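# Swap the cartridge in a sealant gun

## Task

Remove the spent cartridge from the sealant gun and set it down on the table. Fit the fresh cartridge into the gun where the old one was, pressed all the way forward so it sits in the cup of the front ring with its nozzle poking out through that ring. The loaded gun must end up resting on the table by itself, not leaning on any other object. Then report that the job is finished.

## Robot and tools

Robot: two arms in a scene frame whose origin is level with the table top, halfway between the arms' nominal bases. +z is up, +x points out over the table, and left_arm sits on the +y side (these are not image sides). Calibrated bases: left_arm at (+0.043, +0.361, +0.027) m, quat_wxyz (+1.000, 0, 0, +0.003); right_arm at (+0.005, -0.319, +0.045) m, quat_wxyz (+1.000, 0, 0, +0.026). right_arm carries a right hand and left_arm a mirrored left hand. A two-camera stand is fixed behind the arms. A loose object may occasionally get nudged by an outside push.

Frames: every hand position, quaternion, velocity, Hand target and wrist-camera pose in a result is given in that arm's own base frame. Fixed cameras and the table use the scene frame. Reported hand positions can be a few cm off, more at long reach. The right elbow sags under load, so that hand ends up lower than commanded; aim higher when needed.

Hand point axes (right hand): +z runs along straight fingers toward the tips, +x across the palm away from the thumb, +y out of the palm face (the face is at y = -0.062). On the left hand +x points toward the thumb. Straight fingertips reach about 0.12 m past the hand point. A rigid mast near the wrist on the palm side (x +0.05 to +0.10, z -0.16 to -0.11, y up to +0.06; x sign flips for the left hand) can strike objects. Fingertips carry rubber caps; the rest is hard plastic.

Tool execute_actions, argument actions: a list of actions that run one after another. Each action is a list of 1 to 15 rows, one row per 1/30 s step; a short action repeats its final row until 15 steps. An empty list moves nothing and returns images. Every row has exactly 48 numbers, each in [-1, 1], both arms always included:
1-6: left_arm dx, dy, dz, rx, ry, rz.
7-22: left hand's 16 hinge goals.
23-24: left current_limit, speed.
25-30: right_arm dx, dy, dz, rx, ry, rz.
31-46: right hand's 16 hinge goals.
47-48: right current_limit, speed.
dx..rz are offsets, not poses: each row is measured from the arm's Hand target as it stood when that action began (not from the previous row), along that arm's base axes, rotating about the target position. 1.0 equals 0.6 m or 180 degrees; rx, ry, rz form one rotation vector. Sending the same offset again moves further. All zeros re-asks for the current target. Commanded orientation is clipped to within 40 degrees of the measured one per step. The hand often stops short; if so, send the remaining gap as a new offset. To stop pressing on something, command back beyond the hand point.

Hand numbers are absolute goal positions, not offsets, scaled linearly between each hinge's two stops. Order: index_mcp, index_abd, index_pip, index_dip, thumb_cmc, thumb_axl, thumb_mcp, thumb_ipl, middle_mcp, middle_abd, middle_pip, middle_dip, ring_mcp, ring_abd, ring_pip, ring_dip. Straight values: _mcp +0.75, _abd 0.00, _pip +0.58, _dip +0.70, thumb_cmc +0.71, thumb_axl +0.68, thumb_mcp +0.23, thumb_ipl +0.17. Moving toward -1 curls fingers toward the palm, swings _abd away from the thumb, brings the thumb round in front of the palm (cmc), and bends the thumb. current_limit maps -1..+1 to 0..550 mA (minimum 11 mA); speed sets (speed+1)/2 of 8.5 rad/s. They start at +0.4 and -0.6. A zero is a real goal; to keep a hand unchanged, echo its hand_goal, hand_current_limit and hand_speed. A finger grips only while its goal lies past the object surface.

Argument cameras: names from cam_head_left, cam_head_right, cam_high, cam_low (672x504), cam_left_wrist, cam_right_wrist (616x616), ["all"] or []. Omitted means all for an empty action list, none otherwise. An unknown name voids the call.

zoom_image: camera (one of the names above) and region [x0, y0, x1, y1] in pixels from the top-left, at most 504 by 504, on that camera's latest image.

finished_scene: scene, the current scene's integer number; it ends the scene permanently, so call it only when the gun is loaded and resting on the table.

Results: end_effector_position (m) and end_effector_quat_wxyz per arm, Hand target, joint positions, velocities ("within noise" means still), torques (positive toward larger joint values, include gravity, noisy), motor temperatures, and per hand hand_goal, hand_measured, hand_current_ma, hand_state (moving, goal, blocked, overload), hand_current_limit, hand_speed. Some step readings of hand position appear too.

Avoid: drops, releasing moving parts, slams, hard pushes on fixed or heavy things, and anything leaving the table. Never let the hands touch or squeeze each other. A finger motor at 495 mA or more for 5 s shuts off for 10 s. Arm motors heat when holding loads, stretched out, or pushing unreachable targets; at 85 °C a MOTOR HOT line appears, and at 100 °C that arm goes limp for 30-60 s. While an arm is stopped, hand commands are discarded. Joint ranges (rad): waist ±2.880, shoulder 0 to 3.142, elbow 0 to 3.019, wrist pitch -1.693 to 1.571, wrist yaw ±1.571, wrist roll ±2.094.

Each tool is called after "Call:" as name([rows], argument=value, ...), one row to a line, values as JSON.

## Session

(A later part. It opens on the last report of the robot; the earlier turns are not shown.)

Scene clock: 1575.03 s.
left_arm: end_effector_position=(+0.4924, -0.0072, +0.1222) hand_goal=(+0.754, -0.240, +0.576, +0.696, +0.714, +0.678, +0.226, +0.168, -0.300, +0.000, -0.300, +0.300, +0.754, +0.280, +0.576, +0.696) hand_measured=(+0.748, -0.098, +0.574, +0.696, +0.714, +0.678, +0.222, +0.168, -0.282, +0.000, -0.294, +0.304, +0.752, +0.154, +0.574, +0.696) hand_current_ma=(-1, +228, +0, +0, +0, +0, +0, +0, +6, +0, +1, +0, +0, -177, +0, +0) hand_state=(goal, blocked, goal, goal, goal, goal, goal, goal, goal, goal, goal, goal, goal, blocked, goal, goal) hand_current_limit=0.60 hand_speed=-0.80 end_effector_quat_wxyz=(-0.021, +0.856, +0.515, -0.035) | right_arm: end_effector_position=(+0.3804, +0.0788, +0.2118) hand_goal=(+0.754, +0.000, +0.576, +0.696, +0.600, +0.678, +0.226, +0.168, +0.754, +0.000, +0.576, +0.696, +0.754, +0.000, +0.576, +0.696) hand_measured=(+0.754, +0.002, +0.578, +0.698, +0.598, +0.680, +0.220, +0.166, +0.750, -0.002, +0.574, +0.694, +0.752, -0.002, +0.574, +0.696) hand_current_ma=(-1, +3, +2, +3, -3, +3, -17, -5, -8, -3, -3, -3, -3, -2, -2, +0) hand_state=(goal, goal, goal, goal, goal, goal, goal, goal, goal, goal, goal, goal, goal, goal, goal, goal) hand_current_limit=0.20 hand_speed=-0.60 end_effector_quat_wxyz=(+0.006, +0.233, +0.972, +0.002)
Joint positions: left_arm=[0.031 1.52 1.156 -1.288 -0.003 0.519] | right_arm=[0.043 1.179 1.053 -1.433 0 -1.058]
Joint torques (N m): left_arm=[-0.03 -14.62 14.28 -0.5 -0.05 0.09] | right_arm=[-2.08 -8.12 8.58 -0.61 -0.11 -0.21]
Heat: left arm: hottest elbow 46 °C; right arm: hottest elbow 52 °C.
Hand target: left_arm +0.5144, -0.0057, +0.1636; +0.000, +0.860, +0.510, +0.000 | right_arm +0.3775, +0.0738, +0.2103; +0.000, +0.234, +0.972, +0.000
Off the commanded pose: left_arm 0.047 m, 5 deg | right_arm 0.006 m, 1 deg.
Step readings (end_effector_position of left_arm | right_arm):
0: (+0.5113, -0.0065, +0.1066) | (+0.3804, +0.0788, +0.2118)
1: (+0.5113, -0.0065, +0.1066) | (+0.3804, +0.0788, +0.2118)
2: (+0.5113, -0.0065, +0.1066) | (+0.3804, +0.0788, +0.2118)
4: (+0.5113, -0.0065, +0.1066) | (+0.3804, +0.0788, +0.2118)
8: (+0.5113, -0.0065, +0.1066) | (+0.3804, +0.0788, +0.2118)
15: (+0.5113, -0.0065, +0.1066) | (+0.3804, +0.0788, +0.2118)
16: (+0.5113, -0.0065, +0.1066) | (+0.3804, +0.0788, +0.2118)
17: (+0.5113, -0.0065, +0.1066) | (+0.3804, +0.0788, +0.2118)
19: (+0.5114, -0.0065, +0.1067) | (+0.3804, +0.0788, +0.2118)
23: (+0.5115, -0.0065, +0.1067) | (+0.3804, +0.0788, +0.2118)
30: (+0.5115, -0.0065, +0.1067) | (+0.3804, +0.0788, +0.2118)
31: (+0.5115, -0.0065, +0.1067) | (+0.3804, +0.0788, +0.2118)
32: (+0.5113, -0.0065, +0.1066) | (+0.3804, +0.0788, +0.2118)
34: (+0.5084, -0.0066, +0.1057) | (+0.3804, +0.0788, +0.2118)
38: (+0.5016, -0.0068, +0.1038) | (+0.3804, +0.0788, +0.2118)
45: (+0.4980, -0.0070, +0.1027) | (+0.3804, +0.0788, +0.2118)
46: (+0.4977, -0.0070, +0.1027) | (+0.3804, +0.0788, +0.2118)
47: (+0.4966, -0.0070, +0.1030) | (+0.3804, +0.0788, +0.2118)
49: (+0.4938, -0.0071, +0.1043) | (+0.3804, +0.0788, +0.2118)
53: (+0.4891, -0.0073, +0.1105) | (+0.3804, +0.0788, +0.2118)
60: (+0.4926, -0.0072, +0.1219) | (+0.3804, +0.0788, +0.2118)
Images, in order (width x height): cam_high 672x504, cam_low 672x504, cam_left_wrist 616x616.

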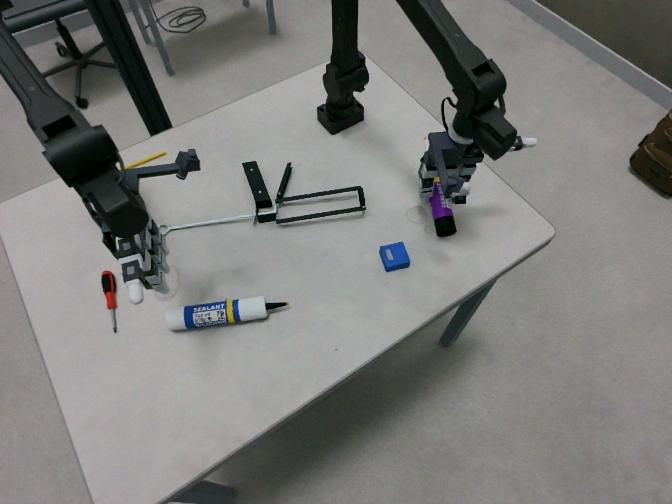

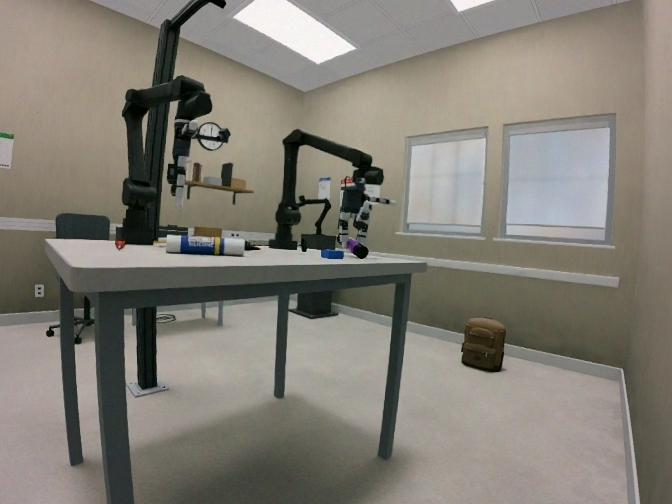

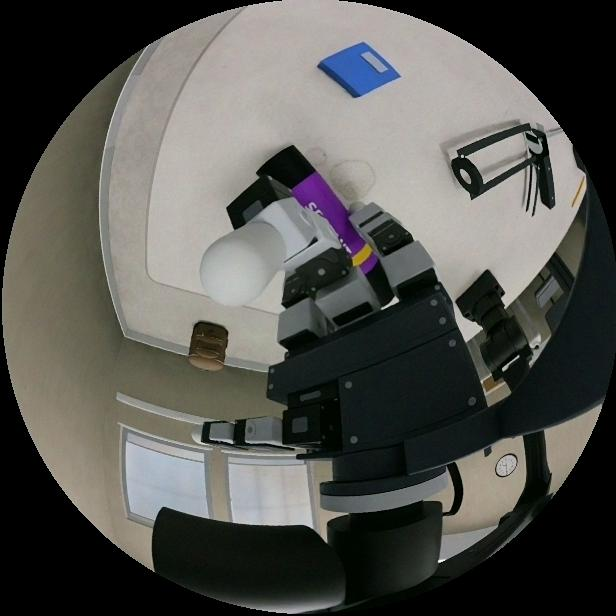

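Call:
execute_actions([
  [[0,0,-0.05,0,0,0,0.754,-0.24,0.576,0.696,0.714,0.678,0.226,0.168,-0.3,0,-0.3,0.3,0.754,0.28,0.576,0.696,0.6,-0.8,0,0,0,0,0,0,0.754,0,0.576,0.696,0.6,0.678,0.226,0.168,0.754,0,0.576,0.696,0.754,0,0.576,0.696,0.2,-0.6]],
  [[0,0,-0.05,0,0,0,0.754,-0.24,0.576,0.696,0.714,0.678,0.226,0.168,-0.3,0,-0.3,0.3,0.754,0.28,0.576,0.696,0.6,-0.8,0,0,0,0,0,0,0.754,0,0.576,0.696,0.6,0.678,0.226,0.168,0.754,0,0.576,0.696,0.754,0,0.576,0.696,0.2,-0.6]],
  [[0,0,0,0,0,0,0.754,-0.02,0.576,0.696,0.714,0.678,0.226,0.168,-0.3,0,-0.3,0.3,0.754,0.08,0.576,0.696,0.4,-0.8,0,0,0,0,0,0,0.754,0,0.576,0.696,0.6,0.678,0.226,0.168,0.754,0,0.576,0.696,0.754,0,0.576,0.696,0.2,-0.6]],
  [[0,0,0,0,0,0,0.754,0.06,0.576,0.696,0.714,0.678,0.226,0.168,-0.3,0,-0.3,0.3,0.754,-0.04,0.576,0.696,0.4,-0.8,0,0,0,0,0,0,0.754,0,0.576,0.696,0.6,0.678,0.226,0.168,0.754,0,0.576,0.696,0.754,0,0.576,0.696,0.2,-0.6]],
  [[0.035,-0.019,0,0,0,0,0.754,0.06,0.576,0.696,0.714,0.678,0.226,0.168,-0.3,0,-0.3,0.3,0.754,-0.04,0.576,0.696,0.4,-0.6,0,0,0,0,0,0,0.754,0,0.576,0.696,0.6,0.678,0.226,0.168,0.754,0,0.576,0.696,0.754,0,0.576,0.696,0.2,-0.6]],
], cameras=["cam_left_wrist","cam_high","cam_low"])

Call:
zoom_image(camera="cam_high", region=[380, 120, 500, 270])

Call:
zoom_image(camera="cam_low", region=[300, 200, 400, 280])

Scene clock: 1589.77 s.
left_arm: end_effector_position=(+0.5189, -0.0140, +0.0982) hand_goal=(+0.754, +0.060, +0.576, +0.696, +0.714, +0.678, +0.226, +0.168, -0.300, +0.000, -0.300, +0.300, +0.754, -0.040, +0.576, +0.696) hand_measured=(+0.754, +0.058, +0.576, +0.696, +0.714, +0.678, +0.222, +0.168, -0.282, +0.000, -0.294, +0.304, +0.760, -0.034, +0.582, +0.698) hand_current_ma=(+0, +0, +0, +0, +0, +0, +0, +0, +6, +0, +1, +0, +1, +0, +0, +0) hand_state=(goal, goal, goal, goal, goal, goal, goal, goal, goal, goal, goal, goal, goal, goal, goal, goal) hand_current_limit=0.40 hand_speed=-0.60 end_effector_quat_wxyz=(-0.006, +0.861, +0.509, -0.008) | right_arm: end_effector_position=(+0.3804, +0.0788, +0.2118) hand_goal=(+0.754, +0.000, +0.576, +0.696, +0.600, +0.678, +0.226, +0.168, +0.754, +0.000, +0.576, +0.696, +0.754, +0.000, +0.576, +0.696) hand_measured=(+0.754, +0.002, +0.578, +0.698, +0.598, +0.680, +0.220, +0.166, +0.750, -0.002, +0.574, +0.694, +0.752, -0.002, +0.574, +0.696) hand_current_ma=(-1, +3, +2, +3, -3, +3, -17, -5, -8, -3, -3, -3, -3, -2, -2, +0) hand_state=(goal, goal, goal, goal, goal, goal, goal, goal, goal, goal, goal, goal, goal, goal, goal, goal) hand_current_limit=0.20 hand_speed=-0.60 end_effector_quat_wxyz=(+0.006, +0.233, +0.972, +0.002)
Joint positions: left_arm=[0.016 1.578 1.142 -1.155 -0.002 0.519] | right_arm=[0.043 1.179 1.053 -1.433 0 -1.058]
Joint torques (N m): left_arm=[-1.08 -10.7 11.85 0.24 -0.04 -0.16] | right_arm=[-2.02 -8 8.64 -0.57 -0.11 -0.19]
Heat: left arm: hottest elbow 49 °C; right arm: hottest elbow 52 °C.
Hand target: left_arm +0.5354, -0.0171, +0.1037; +0.000, +0.860, +0.510, +0.000 | right_arm +0.3775, +0.0738, +0.2103; +0.000, +0.234, +0.972, +0.000
Off the commanded pose: left_arm 0.018 m, 1 deg | right_arm 0.006 m, 1 deg.
Step readings (end_effector_position of left_arm | right_arm):
0: (+0.4924, -0.0072, +0.1222) | (+0.3804, +0.0788, +0.2118)
1: (+0.4924, -0.0072, +0.1222) | (+0.3804, +0.0788, +0.2118)
2: (+0.4928, -0.0072, +0.1223) | (+0.3804, +0.0788, +0.2118)
4: (+0.4954, -0.0071, +0.1230) | (+0.3804, +0.0788, +0.2118)
8: (+0.5036, -0.0068, +0.1253) | (+0.3804, +0.0788, +0.2118)
15: (+0.5061, -0.0068, +0.1244) | (+0.3804, +0.0788, +0.2118)
16: (+0.5061, -0.0068, +0.1239) | (+0.3804, +0.0788, +0.2118)
17: (+0.5065, -0.0068, +0.1227) | (+0.3804, +0.0788, +0.2118)
19: (+0.5080, -0.0067, +0.1185) | (+0.3804, +0.0788, +0.2118)
23: (+0.5076, -0.0067, +0.1033) | (+0.3804, +0.0788, +0.2118)
30: (+0.5089, -0.0068, +0.1036) | (+0.3804, +0.0788, +0.2118)
31: (+0.5090, -0.0068, +0.1036) | (+0.3804, +0.0788, +0.2118)
32: (+0.5090, -0.0068, +0.1036) | (+0.3804, +0.0788, +0.2118)
34: (+0.5092, -0.0068, +0.1037) | (+0.3804, +0.0788, +0.2118)
38: (+0.5103, -0.0068, +0.1040) | (+0.3804, +0.0788, +0.2118)
45: (+0.5111, -0.0067, +0.1043) | (+0.3804, +0.0788, +0.2118)
46: (+0.5111, -0.0067, +0.1043) | (+0.3804, +0.0788, +0.2118)
47: (+0.5111, -0.0067, +0.1043) | (+0.3804, +0.0788, +0.2118)
49: (+0.5111, -0.0067, +0.1043) | (+0.3804, +0.0788, +0.2118)
53: (+0.5111, -0.0067, +0.1043) | (+0.3804, +0.0788, +0.2118)
60: (+0.5111, -0.0067, +0.1043) | (+0.3804, +0.0788, +0.2118)
61: (+0.5111, -0.0067, +0.1043) | (+0.3804, +0.0788, +0.2118)
62: (+0.5111, -0.0067, +0.1037) | (+0.3804, +0.0788, +0.2118)
64: (+0.5111, -0.0073, +0.1013) | (+0.3804, +0.0788, +0.2118)
68: (+0.5159, -0.0109, +0.0985) | (+0.3804, +0.0788, +0.2118)
75: (+0.5189, -0.0140, +0.0982) | (+0.3804, +0.0788, +0.2118)
Images, in order (width x height): cam_high 672x504, cam_low 672x504, cam_left_wrist 616x616.

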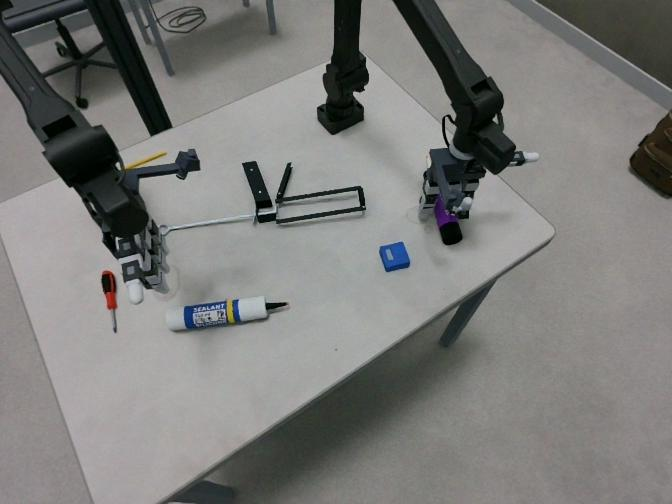

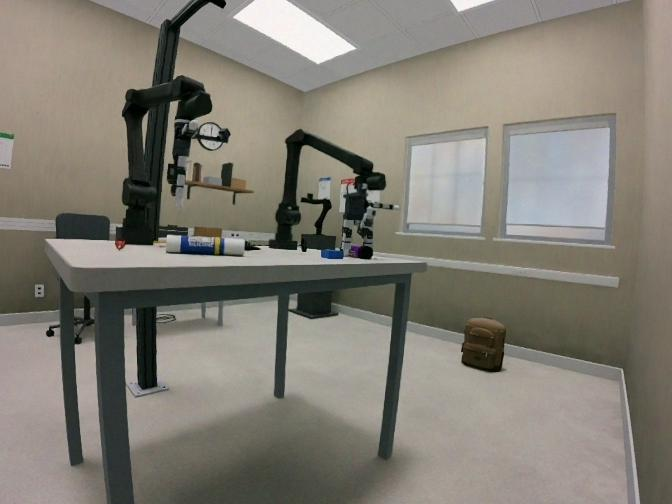

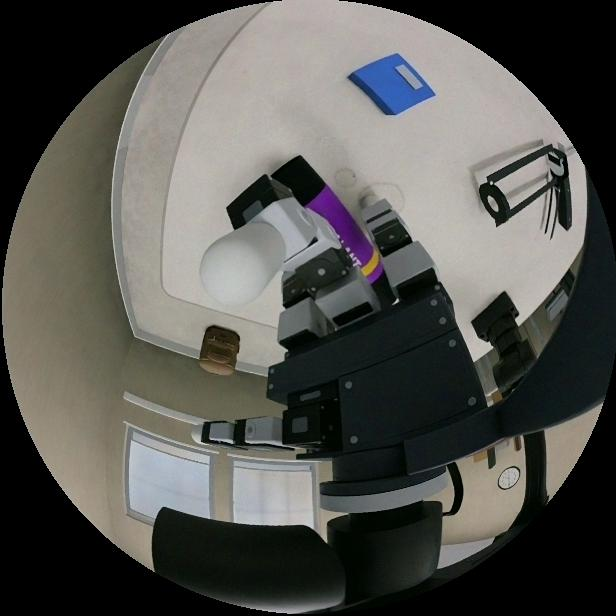

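Scaled by 3.360 from the camera's 672x504 image, which has a finer 960x720 frame.

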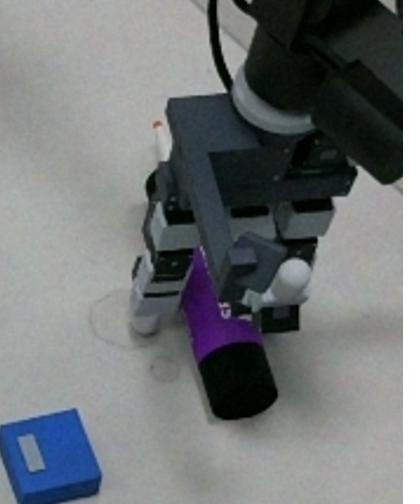

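Scaled by 5.040 from the camera's 672x504 image, which has a finer 960x720 frame.

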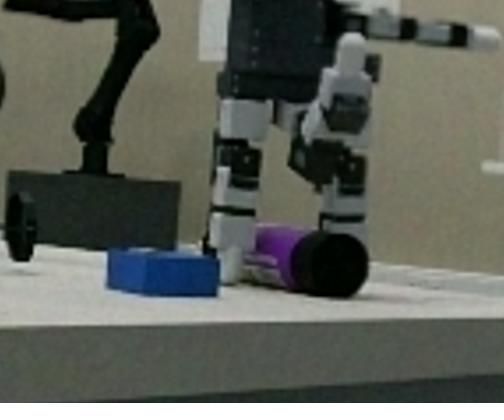

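Call:
execute_actions(actions=[])

Scene clock: 1623.83 s.
left_arm: end_effector_position=(+0.5189, -0.0140, +0.0982) hand_goal=(+0.754, +0.060, +0.576, +0.696, +0.714, +0.678, +0.226, +0.168, -0.300, +0.000, -0.300, +0.300, +0.754, -0.040, +0.576, +0.696) hand_measured=(+0.754, +0.058, +0.576, +0.696, +0.714, +0.678, +0.222, +0.168, -0.282, +0.000, -0.294, +0.304, +0.760, -0.034, +0.582, +0.698) hand_current_ma=(+0, +0, +0, +0, +0, +0, +0, +0, +6, +0, +1, +0, +1, +0, +0, +0) hand_state=(goal, goal, goal, goal, goal, goal, goal, goal, goal, goal, goal, goal, goal, goal, goal, goal) hand_current_limit=0.40 hand_speed=-0.60 end_effector_quat_wxyz=(-0.006, +0.861, +0.509, -0.008) | right_arm: end_effector_position=(+0.3804, +0.0788, +0.2118) hand_goal=(+0.754, +0.000, +0.576, +0.696, +0.600, +0.678, +0.226, +0.168, +0.754, +0.000, +0.576, +0.696, +0.754, +0.000, +0.576, +0.696) hand_measured=(+0.754, +0.002, +0.578, +0.698, +0.598, +0.680, +0.220, +0.166, +0.750, -0.002, +0.574, +0.694, +0.752, -0.002, +0.574, +0.696) hand_current_ma=(-1, +3, +2, +3, -3, +3, -17, -5, -8, -3, -3, -3, -3, -2, -2, +0) hand_state=(goal, goal, goal, goal, goal, goal, goal, goal, goal, goal, goal, goal, goal, goal, goal, goal) hand_current_limit=0.20 hand_speed=-0.60 end_effector_quat_wxyz=(+0.006, +0.233, +0.972, +0.002)
Joint positions: left_arm=[0.016 1.578 1.142 -1.155 -0.002 0.519] | right_arm=[0.043 1.179 1.053 -1.433 0 -1.058]
Joint velocities: within noise
Joint torques (N m): left_arm=[-1.08 -10.75 11.89 0.16 -0.04 -0.15] | right_arm=[-2.02 -8.06 8.61 -0.59 -0.11 -0.21]
Motor temperatures (°C): left_arm=[30 34 49 28 30 30] | right_arm=[33 34 52 30 30 30]
Heat: left arm: hottest elbow 49 °C; right arm: hottest elbow 52 °C.
Hand target: left_arm +0.5354, -0.0171, +0.1037; +0.000, +0.860, +0.510, +0.000 | right_arm +0.3775, +0.0738, +0.2103; +0.000, +0.234, +0.972, +0.000
Off the commanded pose: left_arm 0.018 m, 1 deg | right_arm 0.006 m, 1 deg.

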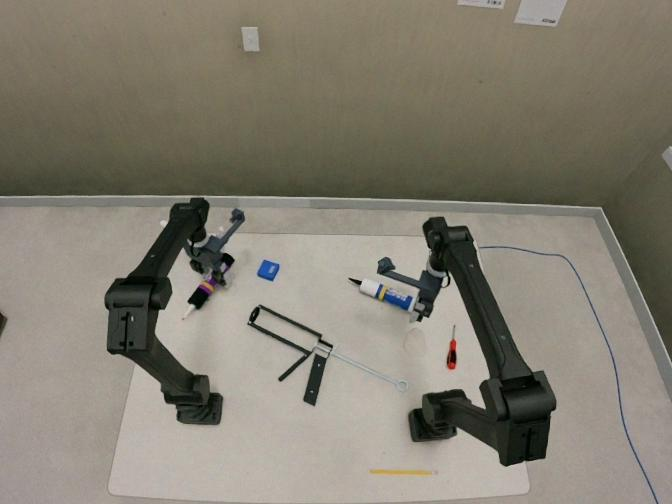

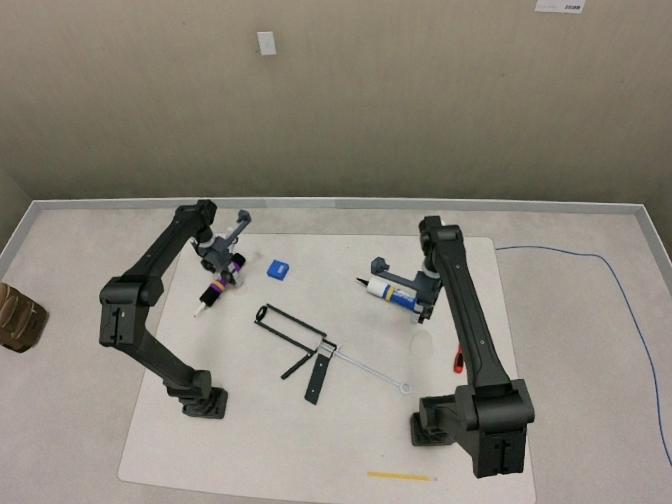

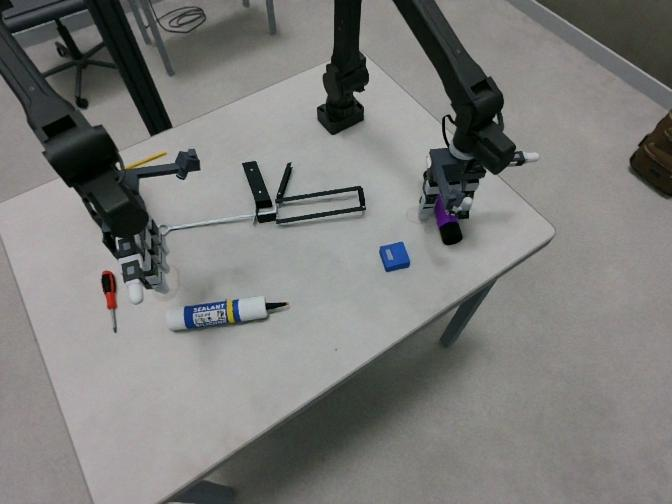

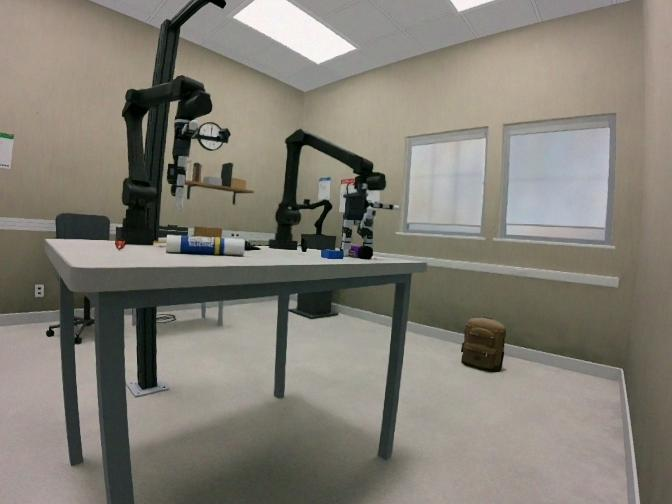

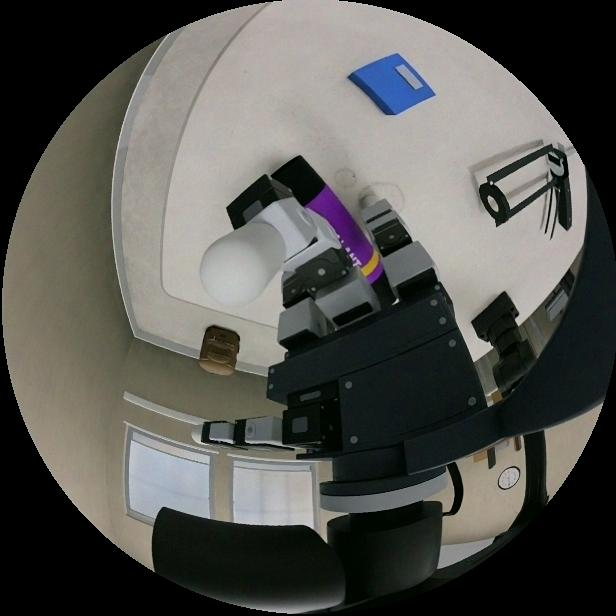

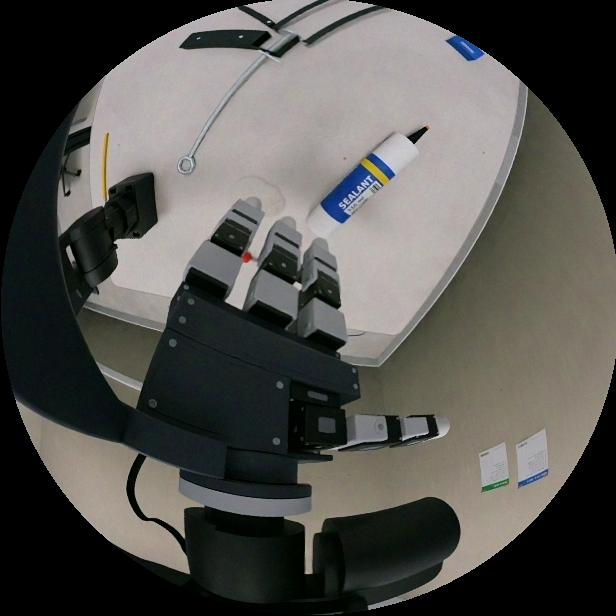

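Call:
execute_actions([
  [[0,0,0,0,0,0,0.754,-0.24,0.576,0.696,0.714,0.678,0.226,0.168,-0.3,0,-0.3,0.3,0.754,0.28,0.576,0.696,0.6,-0.8,0,0,0,0,0,0,0.754,0,0.576,0.696,0.6,0.678,0.226,0.168,0.754,0,0.576,0.696,0.754,0,0.576,0.696,0.2,-0.6]],
  [[0,0,0,0,0,0,0.754,-0.24,0.576,0.696,0.714,0.678,0.226,0.168,-0.3,0,-0.3,0.3,0.754,0.28,0.576,0.696,0.6,-0.8,0,0,0,0,0,0,0.754,0,0.576,0.696,0.6,0.678,0.226,0.168,0.754,0,0.576,0.696,0.754,0,0.576,0.696,0.2,-0.6]],
], cameras=["cam_high","cam_left_wrist"])

Scene clock: 1632.03 s.
left_arm: end_effector_position=(+0.5189, -0.0149, +0.0977) hand_goal=(+0.754, -0.240, +0.576, +0.696, +0.714, +0.678, +0.226, +0.168, -0.300, +0.000, -0.300, +0.300, +0.754, +0.280, +0.576, +0.696) hand_measured=(+0.756, -0.084, +0.576, +0.696, +0.714, +0.678, +0.222, +0.168, -0.282, +0.000, -0.294, +0.304, +0.758, +0.110, +0.580, +0.698) hand_current_ma=(+0, +273, +0, +0, +0, +0, +0, +0, +6, +0, +1, +0, +0, -324, +0, +0) hand_state=(goal, blocked, goal, goal, goal, goal, goal, goal, goal, goal, goal, goal, goal, blocked, goal, goal) hand_current_limit=0.60 hand_speed=-0.80 end_effector_quat_wxyz=(-0.005, +0.861, +0.509, -0.010) | right_arm: end_effector_position=(+0.3804, +0.0788, +0.2118) hand_goal=(+0.754, +0.000, +0.576, +0.696, +0.600, +0.678, +0.226, +0.168, +0.754, +0.000, +0.576, +0.696, +0.754, +0.000, +0.576, +0.696) hand_measured=(+0.754, +0.002, +0.578, +0.698, +0.598, +0.680, +0.220, +0.166, +0.750, -0.002, +0.574, +0.694, +0.752, -0.002, +0.574, +0.696) hand_current_ma=(-1, +3, +2, +3, -3, +3, -17, -5, -8, -3, -3, -3, -3, -2, -2, +0) hand_state=(goal, goal, goal, goal, goal, goal, goal, goal, goal, goal, goal, goal, goal, goal, goal, goal) hand_current_limit=0.20 hand_speed=-0.60 end_effector_quat_wxyz=(+0.006, +0.233, +0.972, +0.002)
Joint positions: left_arm=[0.016 1.579 1.142 -1.155 0.001 0.519] | right_arm=[0.043 1.179 1.053 -1.433 0 -1.058]
Joint torques (N m): left_arm=[-1.08 -10.81 11.86 0.23 -0.17 -0.14] | right_arm=[-1.96 -8.06 8.59 -0.58 -0.11 -0.2]
Heat: left arm: hottest elbow 49 °C; right arm: hottest elbow 52 °C.
Hand target: left_arm +0.5354, -0.0172, +0.1036; +0.000, +0.860, +0.510, +0.000 | right_arm +0.3775, +0.0738, +0.2103; +0.000, +0.234, +0.972, +0.000
Off the commanded pose: left_arm 0.018 m, 1 deg | right_arm 0.006 m, 1 deg.
Step readings (end_effector_position of left_arm | right_arm):
0: (+0.5189, -0.0140, +0.0982) | (+0.3804, +0.0788, +0.2118)
1: (+0.5189, -0.0140, +0.0982) | (+0.3804, +0.0788, +0.2118)
2: (+0.5189, -0.0140, +0.0982) | (+0.3804, +0.0788, +0.2118)
4: (+0.5189, -0.0146, +0.0980) | (+0.3804, +0.0788, +0.2118)
8: (+0.5189, -0.0149, +0.0977) | (+0.3804, +0.0788, +0.2118)
15: (+0.5189, -0.0149, +0.0977) | (+0.3804, +0.0788, +0.2118)
16: (+0.5189, -0.0149, +0.0977) | (+0.3804, +0.0788, +0.2118)
17: (+0.5189, -0.0149, +0.0977) | (+0.3804, +0.0788, +0.2118)
19: (+0.5189, -0.0149, +0.0977) | (+0.3804, +0.0788, +0.2118)
23: (+0.5189, -0.0149, +0.0977) | (+0.3804, +0.0788, +0.2118)
30: (+0.5189, -0.0149, +0.0977) | (+0.3804, +0.0788, +0.2118)
Images, in order (width x height): cam_high 672x504, cam_left_wrist 616x616.

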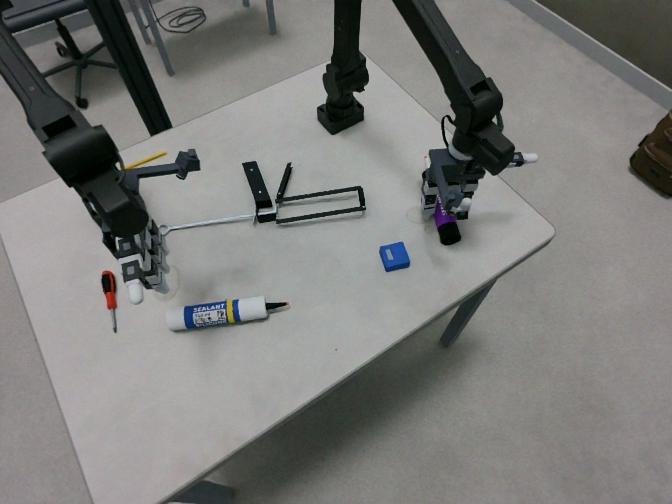

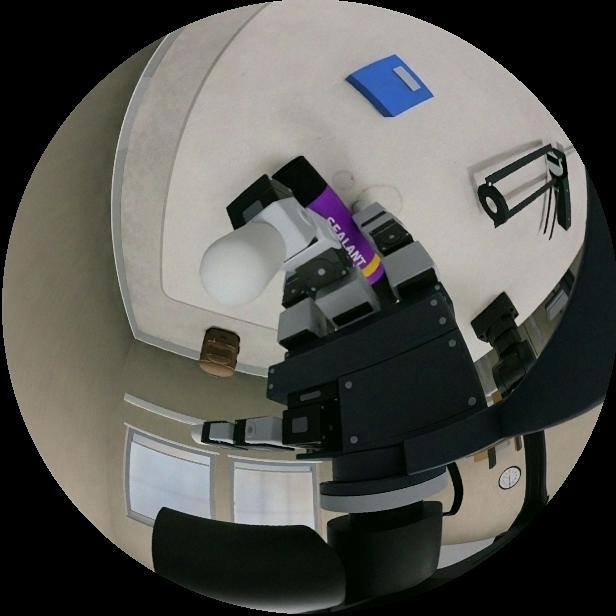

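Call:
execute_actions([
  [[0,0,0.05,0,0,0,0.754,-0.24,0.576,0.696,0.714,0.678,0.226,0.168,-0.3,0,-0.3,0.3,0.754,0.28,0.576,0.696,0.7,-0.8,0,0,0,0,0,0,0.754,0,0.576,0.696,0.6,0.678,0.226,0.168,0.754,0,0.576,0.696,0.754,0,0.576,0.696,0.2,-0.6]],
  [[0.01,0,0.05,0,0,0,0.754,-0.24,0.576,0.696,0.714,0.678,0.226,0.168,-0.3,0,-0.3,0.3,0.754,0.28,0.576,0.696,0.7,-0.8,0,0,0,0,0,0,0.754,0,0.576,0.696,0.6,0.678,0.226,0.168,0.754,0,0.576,0.696,0.754,0,0.576,0.696,0.2,-0.6]],
  [[0.01,0,0.05,0,0,0,0.754,-0.24,0.576,0.696,0.714,0.678,0.226,0.168,-0.3,0,-0.3,0.3,0.754,0.28,0.576,0.696,0.7,-0.8,0,0,0,0,0,0,0.754,0,0.576,0.696,0.6,0.678,0.226,0.168,0.754,0,0.576,0.696,0.754,0,0.576,0.696,0.2,-0.6]],
], cameras=["cam_high","cam_left_wrist","cam_low"])

Call:
zoom_image(camera="cam_low", region=[280, 180, 440, 280])

Scene clock: 1641.00 s.
left_arm: end_effector_position=(+0.5272, -0.0148, +0.1536) hand_goal=(+0.754, -0.240, +0.576, +0.696, +0.714, +0.678, +0.226, +0.168, -0.300, +0.000, -0.300, +0.300, +0.754, +0.280, +0.576, +0.696) hand_measured=(+0.738, -0.110, +0.568, +0.692, +0.714, +0.678, +0.222, +0.168, -0.282, +0.000, -0.294, +0.304, +0.756, +0.146, +0.576, +0.698) hand_current_ma=(-4, +188, -1, +0, +0, +0, +0, +0, +6, +0, +1, +0, +0, -203, +0, +0) hand_state=(goal, blocked, goal, goal, goal, goal, goal, goal, goal, goal, goal, goal, goal, blocked, goal, goal) hand_current_limit=0.70 hand_speed=-0.80 end_effector_quat_wxyz=(-0.019, +0.860, +0.508, -0.033) | right_arm: end_effector_position=(+0.3804, +0.0788, +0.2118) hand_goal=(+0.754, +0.000, +0.576, +0.696, +0.600, +0.678, +0.226, +0.168, +0.754, +0.000, +0.576, +0.696, +0.754, +0.000, +0.576, +0.696) hand_measured=(+0.754, +0.002, +0.578, +0.698, +0.598, +0.680, +0.220, +0.166, +0.750, -0.002, +0.574, +0.694, +0.752, -0.002, +0.574, +0.696) hand_current_ma=(-1, +3, +2, +3, -3, +3, -17, -5, -8, -3, -3, -3, -3, -2, -2, +0) hand_state=(goal, goal, goal, goal, goal, goal, goal, goal, goal, goal, goal, goal, goal, goal, goal, goal) hand_current_limit=0.20 hand_speed=-0.60 end_effector_quat_wxyz=(+0.006, +0.233, +0.972, +0.002)
Joint positions: left_arm=[0.016 1.579 1.309 -1.378 0 0.519] | right_arm=[0.043 1.179 1.053 -1.433 0 -1.058]
Joint torques (N m): left_arm=[-1.03 -15.33 14.74 -0.51 -0.12 -0.15] | right_arm=[-2.02 -7.94 8.58 -0.57 -0.11 -0.21]
Heat: left arm: hottest elbow 50 °C; right arm: hottest elbow 52 °C.
Hand target: left_arm +0.5474, -0.0172, +0.1936; +0.000, +0.860, +0.510, +0.000 | right_arm +0.3775, +0.0738, +0.2103; +0.000, +0.234, +0.972, +0.000
Off the commanded pose: left_arm 0.045 m, 4 deg | right_arm 0.006 m, 1 deg.
Step readings (end_effector_position of left_arm | right_arm):
0: (+0.5189, -0.0149, +0.0977) | (+0.3804, +0.0788, +0.2118)
1: (+0.5190, -0.0149, +0.0978) | (+0.3804, +0.0788, +0.2118)
2: (+0.5190, -0.0149, +0.0986) | (+0.3804, +0.0788, +0.2118)
4: (+0.5189, -0.0149, +0.1017) | (+0.3804, +0.0788, +0.2118)
8: (+0.5172, -0.0149, +0.1042) | (+0.3804, +0.0788, +0.2118)
15: (+0.5130, -0.0150, +0.1030) | (+0.3804, +0.0788, +0.2118)
16: (+0.5129, -0.0150, +0.1031) | (+0.3804, +0.0788, +0.2118)
17: (+0.5124, -0.0150, +0.1040) | (+0.3804, +0.0788, +0.2118)
19: (+0.5111, -0.0150, +0.1072) | (+0.3804, +0.0788, +0.2118)
23: (+0.5152, -0.0149, +0.1185) | (+0.3804, +0.0788, +0.2118)
30: (+0.5207, -0.0149, +0.1266) | (+0.3804, +0.0788, +0.2118)
31: (+0.5203, -0.0149, +0.1266) | (+0.3804, +0.0788, +0.2118)
32: (+0.5193, -0.0149, +0.1275) | (+0.3804, +0.0788, +0.2118)
34: (+0.5178, -0.0149, +0.1311) | (+0.3804, +0.0788, +0.2118)
38: (+0.5226, -0.0148, +0.1443) | (+0.3804, +0.0788, +0.2118)
45: (+0.5287, -0.0147, +0.1540) | (+0.3804, +0.0788, +0.2118)
Images, in order (width x height): cam_high 672x504, cam_low 672x504, cam_left_wrist 616x616.

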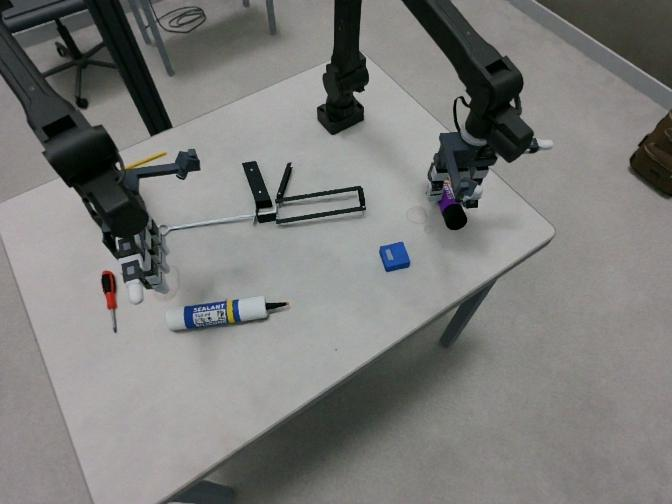

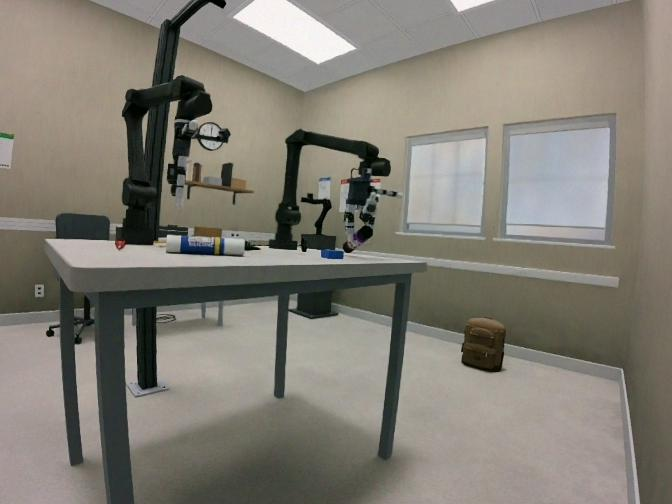

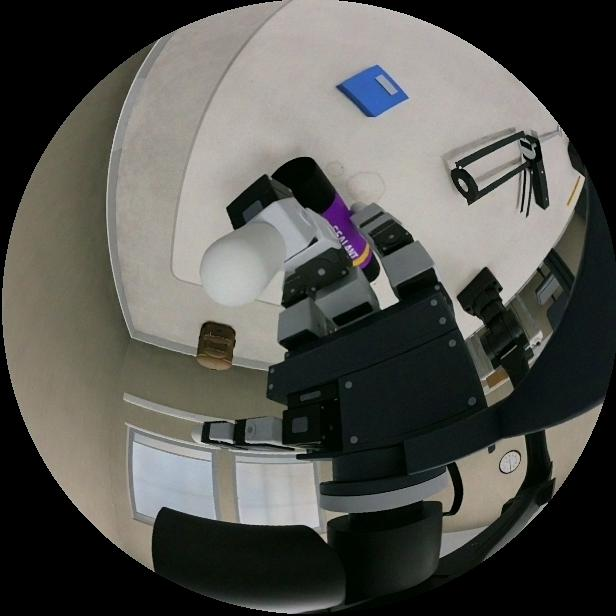

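Scaled by 3.150 from the camera's 672x504 image, which has a finer 960x720 frame.

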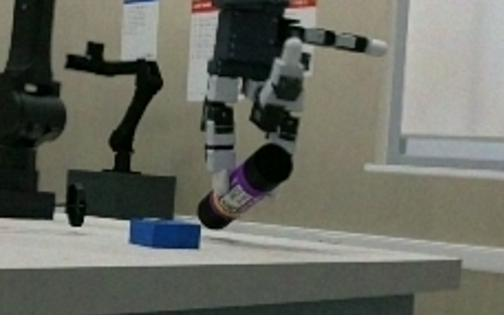

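Call:
execute_actions([
  [[-0.01,0,-0.05,0,0,0,0.754,-0.24,0.576,0.696,0.714,0.678,0.226,0.168,-0.3,0,-0.3,0.3,0.754,0.28,0.576,0.696,0.7,-0.8,0,0,0,0,0,0,0.754,0,0.576,0.696,0.6,0.678,0.226,0.168,0.754,0,0.576,0.696,0.754,0,0.576,0.696,0.2,-0.6]],
  [[-0.01,0,-0.05,0,0,0,0.754,-0.24,0.576,0.696,0.714,0.678,0.226,0.168,-0.3,0,-0.3,0.3,0.754,0.28,0.576,0.696,0.7,-0.8,0,0,0,0,0,0,0.754,0,0.576,0.696,0.6,0.678,0.226,0.168,0.754,0,0.576,0.696,0.754,0,0.576,0.696,0.2,-0.6]],
  [[0,0,-0.05,0,0,0,0.754,-0.24,0.576,0.696,0.714,0.678,0.226,0.168,-0.3,0,-0.3,0.3,0.754,0.28,0.576,0.696,0.7,-0.8,0,0,0,0,0,0,0.754,0,0.576,0.696,0.6,0.678,0.226,0.168,0.754,0,0.576,0.696,0.754,0,0.576,0.696,0.2,-0.6]],
], cameras=["cam_high","cam_left_wrist","cam_low"])

Call:
zoom_image(camera="cam_low", region=[280, 180, 440, 280])

Scene clock: 1656.37 s.
left_arm: end_effector_position=(+0.5307, -0.0147, +0.1058) hand_goal=(+0.754, -0.240, +0.576, +0.696, +0.714, +0.678, +0.226, +0.168, -0.300, +0.000, -0.300, +0.300, +0.754, +0.280, +0.576, +0.696) hand_measured=(+0.750, -0.110, +0.574, +0.694, +0.714, +0.678, +0.222, +0.168, -0.282, +0.000, -0.294, +0.304, +0.762, +0.146, +0.580, +0.698) hand_current_ma=(+0, +188, +0, +0, +0, +0, +0, +0, +6, +0, +1, +0, +1, -203, +0, +0) hand_state=(goal, blocked, goal, goal, goal, goal, goal, goal, goal, goal, goal, goal, goal, blocked, goal, goal) hand_current_limit=0.70 hand_speed=-0.80 end_effector_quat_wxyz=(-0.003, +0.861, +0.509, -0.006) | right_arm: end_effector_position=(+0.3804, +0.0788, +0.2118) hand_goal=(+0.754, +0.000, +0.576, +0.696, +0.600, +0.678, +0.226, +0.168, +0.754, +0.000, +0.576, +0.696, +0.754, +0.000, +0.576, +0.696) hand_measured=(+0.754, +0.002, +0.578, +0.698, +0.598, +0.680, +0.220, +0.166, +0.750, -0.002, +0.574, +0.694, +0.752, -0.002, +0.574, +0.696) hand_current_ma=(-1, +3, +2, +3, -3, +3, -17, -5, -8, -3, -3, -3, -3, -2, -2, +0) hand_state=(goal, goal, goal, goal, goal, goal, goal, goal, goal, goal, goal, goal, goal, goal, goal, goal) hand_current_limit=0.20 hand_speed=-0.60 end_effector_quat_wxyz=(+0.006, +0.233, +0.972, +0.002)
Joint positions: left_arm=[0.016 1.595 1.182 -1.172 0 0.519] | right_arm=[0.043 1.179 1.053 -1.433 0 -1.058]
Joint torques (N m): left_arm=[-1.08 -12.51 8.4 0.83 -0.14 -0.15] | right_arm=[-2.02 -8.06 8.59 -0.55 -0.11 -0.21]
Heat: left arm: hottest elbow 50 °C; right arm: hottest elbow 52 °C.
Hand target: left_arm +0.5354, -0.0172, +0.1037; +0.000, +0.860, +0.510, +0.000 | right_arm +0.3775, +0.0738, +0.2103; +0.000, +0.234, +0.972, +0.000
Off the commanded pose: left_arm 0.006 m, 1 deg | right_arm 0.006 m, 1 deg.
Step readings (end_effector_position of left_arm | right_arm):
0: (+0.5272, -0.0148, +0.1536) | (+0.3804, +0.0788, +0.2118)
1: (+0.5272, -0.0148, +0.1536) | (+0.3804, +0.0788, +0.2118)
2: (+0.5274, -0.0147, +0.1537) | (+0.3804, +0.0788, +0.2118)
4: (+0.5302, -0.0147, +0.1541) | (+0.3804, +0.0788, +0.2118)
8: (+0.5363, -0.0146, +0.1535) | (+0.3804, +0.0788, +0.2118)
15: (+0.5337, -0.0146, +0.1485) | (+0.3804, +0.0788, +0.2118)
16: (+0.5333, -0.0147, +0.1477) | (+0.3804, +0.0788, +0.2118)
17: (+0.5334, -0.0147, +0.1461) | (+0.3804, +0.0788, +0.2118)
19: (+0.5341, -0.0146, +0.1405) | (+0.3804, +0.0788, +0.2118)
23: (+0.5277, -0.0147, +0.1258) | (+0.3804, +0.0788, +0.2118)
30: (+0.5250, -0.0148, +0.1196) | (+0.3804, +0.0788, +0.2118)
31: (+0.5256, -0.0148, +0.1196) | (+0.3804, +0.0788, +0.2118)
32: (+0.5264, -0.0148, +0.1190) | (+0.3804, +0.0788, +0.2118)
34: (+0.5284, -0.0147, +0.1154) | (+0.3804, +0.0788, +0.2118)
38: (+0.5290, -0.0147, +0.1052) | (+0.3804, +0.0788, +0.2118)
45: (+0.5306, -0.0147, +0.1057) | (+0.3804, +0.0788, +0.2118)
Images, in order (width x height): cam_high 672x504, cam_low 672x504, cam_left_wrist 616x616.

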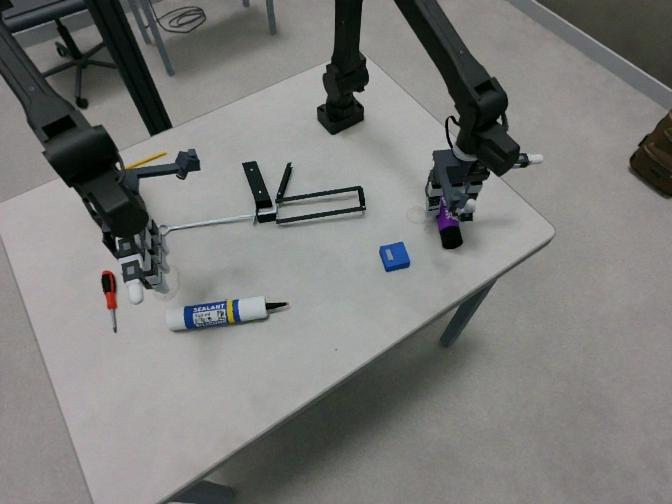

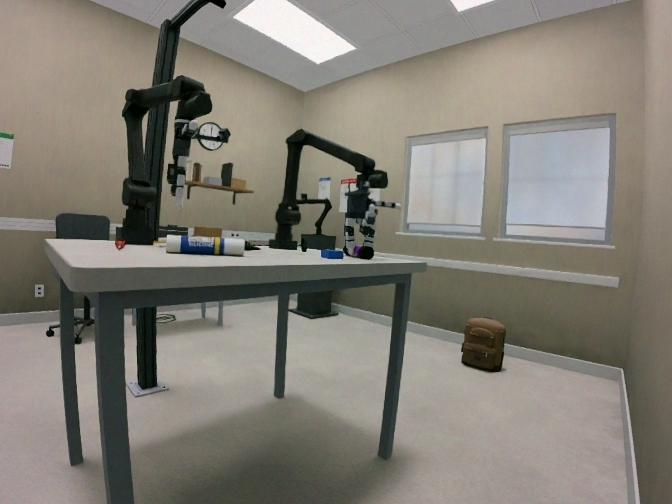

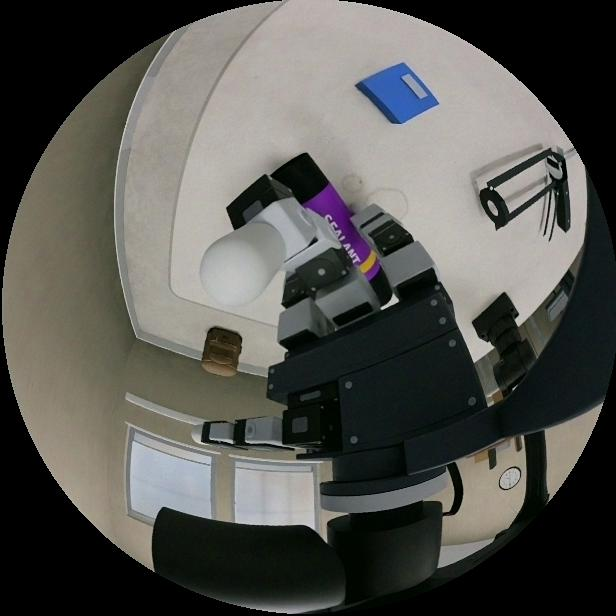

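Scaled by 3.150 from the camera's 672x504 image, which has a finer 960x720 frame.

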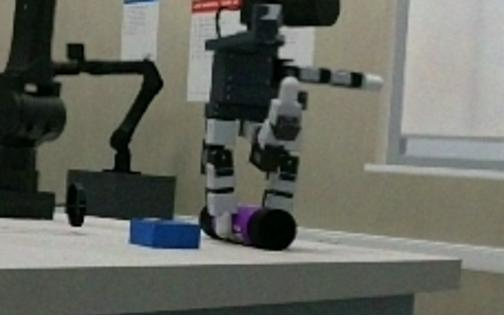

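Call:
execute_actions([
  [[0,0,0,0,0,0,0.754,-0.12,0.576,0.696,0.714,0.678,0.226,0.168,-0.3,0,-0.3,0.3,0.754,0.15,0.576,0.696,0.5,-0.8,0,0,0,0,0,0,0.754,0,0.576,0.696,0.6,0.678,0.226,0.168,0.754,0,0.576,0.696,0.754,0,0.576,0.696,0.2,-0.6],[0,0,0,0,0,0,0.754,-0.04,0.576,0.696,0.714,0.678,0.226,0.168,-0.3,0,-0.3,0.3,0.754,0.08,0.576,0.696,0.5,-0.8,0,0,0,0,0,0,0.754,0,0.576,0.696,0.6,0.678,0.226,0.168,0.754,0,0.576,0.696,0.754,0,0.576,0.696,0.2,-0.6]],
  [[0,0,0.03,0,0,0,0.754,0.07,0.576,0.696,0.714,0.678,0.226,0.168,-0.3,0,-0.3,0.3,0.754,-0.05,0.576,0.696,0.5,-0.8,0,0,0,0,0,0,0.754,0,0.576,0.696,0.6,0.678,0.226,0.168,0.754,0,0.576,0.696,0.754,0,0.576,0.696,0.2,-0.6]],
  [[-0.013,0.008,0.02,0,0,0,0.754,0.07,0.576,0.696,0.714,0.678,0.226,0.168,-0.3,0,-0.3,0.3,0.754,-0.05,0.576,0.696,0.5,-0.8,0,0,0,0,0,0,0.754,0,0.576,0.696,0.6,0.678,0.226,0.168,0.754,0,0.576,0.696,0.754,0,0.576,0.696,0.2,-0.6]],
], cameras=[])

Scene clock: 1667.23 s.
left_arm: end_effector_position=(+0.5202, -0.0149, +0.1174) hand_goal=(+0.754, +0.070, +0.576, +0.696, +0.714, +0.678, +0.226, +0.168, -0.300, +0.000, -0.300, +0.300, +0.754, -0.050, +0.576, +0.696) hand_measured=(+0.750, +0.066, +0.574, +0.694, +0.714, +0.678, +0.222, +0.168, -0.282, +0.000, -0.294, +0.304, +0.754, -0.046, +0.578, +0.698) hand_current_ma=(+0, +0, +0, +0, +0, +0, +0, +0, +6, +0, +1, +0, +0, +0, +0, +0) hand_state=(goal, goal, goal, goal, goal, goal, goal, goal, goal, goal, goal, goal, goal, goal, goal, goal) hand_current_limit=0.50 hand_speed=-0.80 end_effector_quat_wxyz=(-0.007, +0.861, +0.509, -0.012) | right_arm: end_effector_position=(+0.3804, +0.0788, +0.2118) hand_goal=(+0.754, +0.000, +0.576, +0.696, +0.600, +0.678, +0.226, +0.168, +0.754, +0.000, +0.576, +0.696, +0.754, +0.000, +0.576, +0.696) hand_measured=(+0.754, +0.002, +0.578, +0.698, +0.598, +0.680, +0.220, +0.166, +0.750, -0.002, +0.574, +0.694, +0.752, -0.002, +0.574, +0.696) hand_current_ma=(-1, +3, +2, +3, -3, +3, -17, -5, -8, -3, -3, -3, -3, -2, -2, +0) hand_state=(goal, goal, goal, goal, goal, goal, goal, goal, goal, goal, goal, goal, goal, goal, goal, goal) hand_current_limit=0.20 hand_speed=-0.60 end_effector_quat_wxyz=(+0.006, +0.233, +0.972, +0.002)
Joint positions: left_arm=[0.016 1.564 1.182 -1.216 0 0.519] | right_arm=[0.043 1.179 1.053 -1.433 0 -1.058]
Joint torques (N m): left_arm=[-0.26 -13.8 10.78 -0.29 -0.15 -0.05] | right_arm=[-1.96 -8 8.64 -0.55 -0.11 -0.2]
Heat: left arm: hottest elbow 50 °C; right arm: hottest elbow 52 °C.
Hand target: left_arm +0.5277, -0.0124, +0.1338; +0.000, +0.860, +0.510, +0.000 | right_arm +0.3775, +0.0738, +0.2103; +0.000, +0.234, +0.972, +0.000
Off the commanded pose: left_arm 0.018 m, 2 deg | right_arm 0.006 m, 1 deg.
Step readings (end_effector_position of left_arm | right_arm):
0: (+0.5307, -0.0147, +0.1058) | (+0.3804, +0.0788, +0.2118)
1: (+0.5307, -0.0147, +0.1058) | (+0.3804, +0.0788, +0.2118)
2: (+0.5307, -0.0147, +0.1058) | (+0.3804, +0.0788, +0.2118)
4: (+0.5307, -0.0147, +0.1058) | (+0.3804, +0.0788, +0.2118)
8: (+0.5320, -0.0147, +0.1062) | (+0.3804, +0.0788, +0.2118)
15: (+0.5327, -0.0147, +0.1065) | (+0.3804, +0.0788, +0.2118)
16: (+0.5327, -0.0147, +0.1065) | (+0.3804, +0.0788, +0.2118)
17: (+0.5327, -0.0147, +0.1065) | (+0.3804, +0.0788, +0.2118)
19: (+0.5317, -0.0147, +0.1061) | (+0.3804, +0.0788, +0.2118)
23: (+0.5282, -0.0147, +0.1050) | (+0.3804, +0.0788, +0.2118)
30: (+0.5267, -0.0148, +0.1045) | (+0.3804, +0.0788, +0.2118)
31: (+0.5265, -0.0148, +0.1044) | (+0.3804, +0.0788, +0.2118)
32: (+0.5260, -0.0148, +0.1045) | (+0.3804, +0.0788, +0.2118)
34: (+0.5238, -0.0148, +0.1055) | (+0.3804, +0.0788, +0.2118)
38: (+0.5212, -0.0148, +0.1119) | (+0.3804, +0.0788, +0.2118)
45: (+0.5203, -0.0149, +0.1174) | (+0.3804, +0.0788, +0.2118)
No camera images: "cameras" was empty.

Call:
execute_actions([
  [[0.005,0,-0.035,0,0,0,0.754,0.07,0.576,0.696,0.714,0.678,0.226,0.168,-0.3,0,-0.3,0.3,0.754,-0.05,0.576,0.696,0.5,-0.8,0,0,0,0,0,0,0.754,0,0.576,0.696,0.6,0.678,0.226,0.168,0.754,0,0.576,0.696,0.754,0,0.576,0.696,0.2,-0.6]],
  [[0,0,0,0,0,0,0.754,-0.36,0.576,0.696,0.714,0.678,0.226,0.168,-0.3,0,-0.3,0.3,0.754,0.4,0.576,0.696,0.6,-0.8,0,0,0,0,0,0,0.754,0,0.576,0.696,0.6,0.678,0.226,0.168,0.754,0,0.576,0.696,0.754,0,0.576,0.696,0.2,-0.6]],
  [[0,0,0,0,0,0,0.754,-0.36,0.576,0.696,0.714,0.678,0.226,0.168,-0.3,0,-0.3,0.3,0.754,0.4,0.576,0.696,0.7,-0.8,0,0,0,0,0,0,0.754,0,0.576,0.696,0.6,0.678,0.226,0.168,0.754,0,0.576,0.696,0.754,0,0.576,0.696,0.2,-0.6]],
], cameras=[])

Scene clock: 1676.13 s.
left_arm: end_effector_position=(+0.5282, -0.0145, +0.1187) hand_goal=(+0.754, -0.360, +0.576, +0.696, +0.714, +0.678, +0.226, +0.168, -0.300, +0.000, -0.300, +0.300, +0.754, +0.400, +0.576, +0.696) hand_measured=(+0.750, -0.114, +0.574, +0.694, +0.714, +0.678, +0.222, +0.168, -0.282, +0.000, -0.294, +0.304, +0.754, +0.148, +0.578, +0.698) hand_current_ma=(+0, +468, +0, +0, +0, +0, +0, +0, +6, +0, +1, +0, +0, -467, +0, +0) hand_state=(goal, blocked, goal, goal, goal, goal, goal, goal, goal, goal, goal, goal, goal, blocked, goal, goal) hand_current_limit=0.70 hand_speed=-0.80 end_effector_quat_wxyz=(+0.000, +0.861, +0.509, +0.001) | right_arm: end_effector_position=(+0.3804, +0.0788, +0.2118) hand_goal=(+0.754, +0.000, +0.576, +0.696, +0.600, +0.678, +0.226, +0.168, +0.754, +0.000, +0.576, +0.696, +0.754, +0.000, +0.576, +0.696) hand_measured=(+0.754, +0.002, +0.578, +0.698, +0.598, +0.680, +0.220, +0.166, +0.750, -0.002, +0.574, +0.694, +0.752, -0.002, +0.574, +0.696) hand_current_ma=(-1, +3, +2, +3, -3, +3, -17, -5, -8, -3, -3, -3, -3, -2, -2, +0) hand_state=(goal, goal, goal, goal, goal, goal, goal, goal, goal, goal, goal, goal, goal, goal, goal, goal) hand_current_limit=0.20 hand_speed=-0.60 end_effector_quat_wxyz=(+0.006, +0.233, +0.972, +0.002)
Joint positions: left_arm=[0.016 1.567 1.182 -1.184 -0.001 0.519] | right_arm=[0.043 1.179 1.053 -1.433 0 -1.058]
Joint torques (N m): left_arm=[-0.26 -11.69 8.51 0.57 -0.1 -0.05] | right_arm=[-2.02 -8.12 8.61 -0.54 -0.11 -0.21]
Heat: left arm: hottest elbow 51 °C; right arm: hottest elbow 52 °C.
Hand target: left_arm +0.5306, -0.0124, +0.1127; +0.000, +0.860, +0.510, +0.000 | right_arm +0.3775, +0.0738, +0.2103; +0.000, +0.234, +0.972, +0.000
Off the commanded pose: left_arm 0.007 m, 0 deg | right_arm 0.006 m, 1 deg.
Step readings (end_effector_position of left_arm | right_arm):
0: (+0.5202, -0.0149, +0.1174) | (+0.3804, +0.0788, +0.2118)
1: (+0.5202, -0.0149, +0.1174) | (+0.3804, +0.0788, +0.2118)
2: (+0.5202, -0.0149, +0.1174) | (+0.3804, +0.0788, +0.2118)
4: (+0.5217, -0.0148, +0.1179) | (+0.3804, +0.0788, +0.2118)
8: (+0.5262, -0.0148, +0.1193) | (+0.3804, +0.0788, +0.2118)
15: (+0.5279, -0.0147, +0.1190) | (+0.3804, +0.0788, +0.2118)
16: (+0.5279, -0.0147, +0.1190) | (+0.3804, +0.0788, +0.2118)
17: (+0.5279, -0.0147, +0.1188) | (+0.3804, +0.0788, +0.2118)
19: (+0.5279, -0.0147, +0.1188) | (+0.3804, +0.0788, +0.2118)
23: (+0.5281, -0.0146, +0.1187) | (+0.3804, +0.0788, +0.2118)
30: (+0.5282, -0.0145, +0.1187) | (+0.3804, +0.0788, +0.2118)
31: (+0.5282, -0.0145, +0.1187) | (+0.3804, +0.0788, +0.2118)
32: (+0.5282, -0.0145, +0.1187) | (+0.3804, +0.0788, +0.2118)
34: (+0.5282, -0.0145, +0.1187) | (+0.3804, +0.0788, +0.2118)
38: (+0.5282, -0.0145, +0.1187) | (+0.3804, +0.0788, +0.2118)
45: (+0.5282, -0.0145, +0.1187) | (+0.3804, +0.0788, +0.2118)
No camera images: "cameras" was empty.


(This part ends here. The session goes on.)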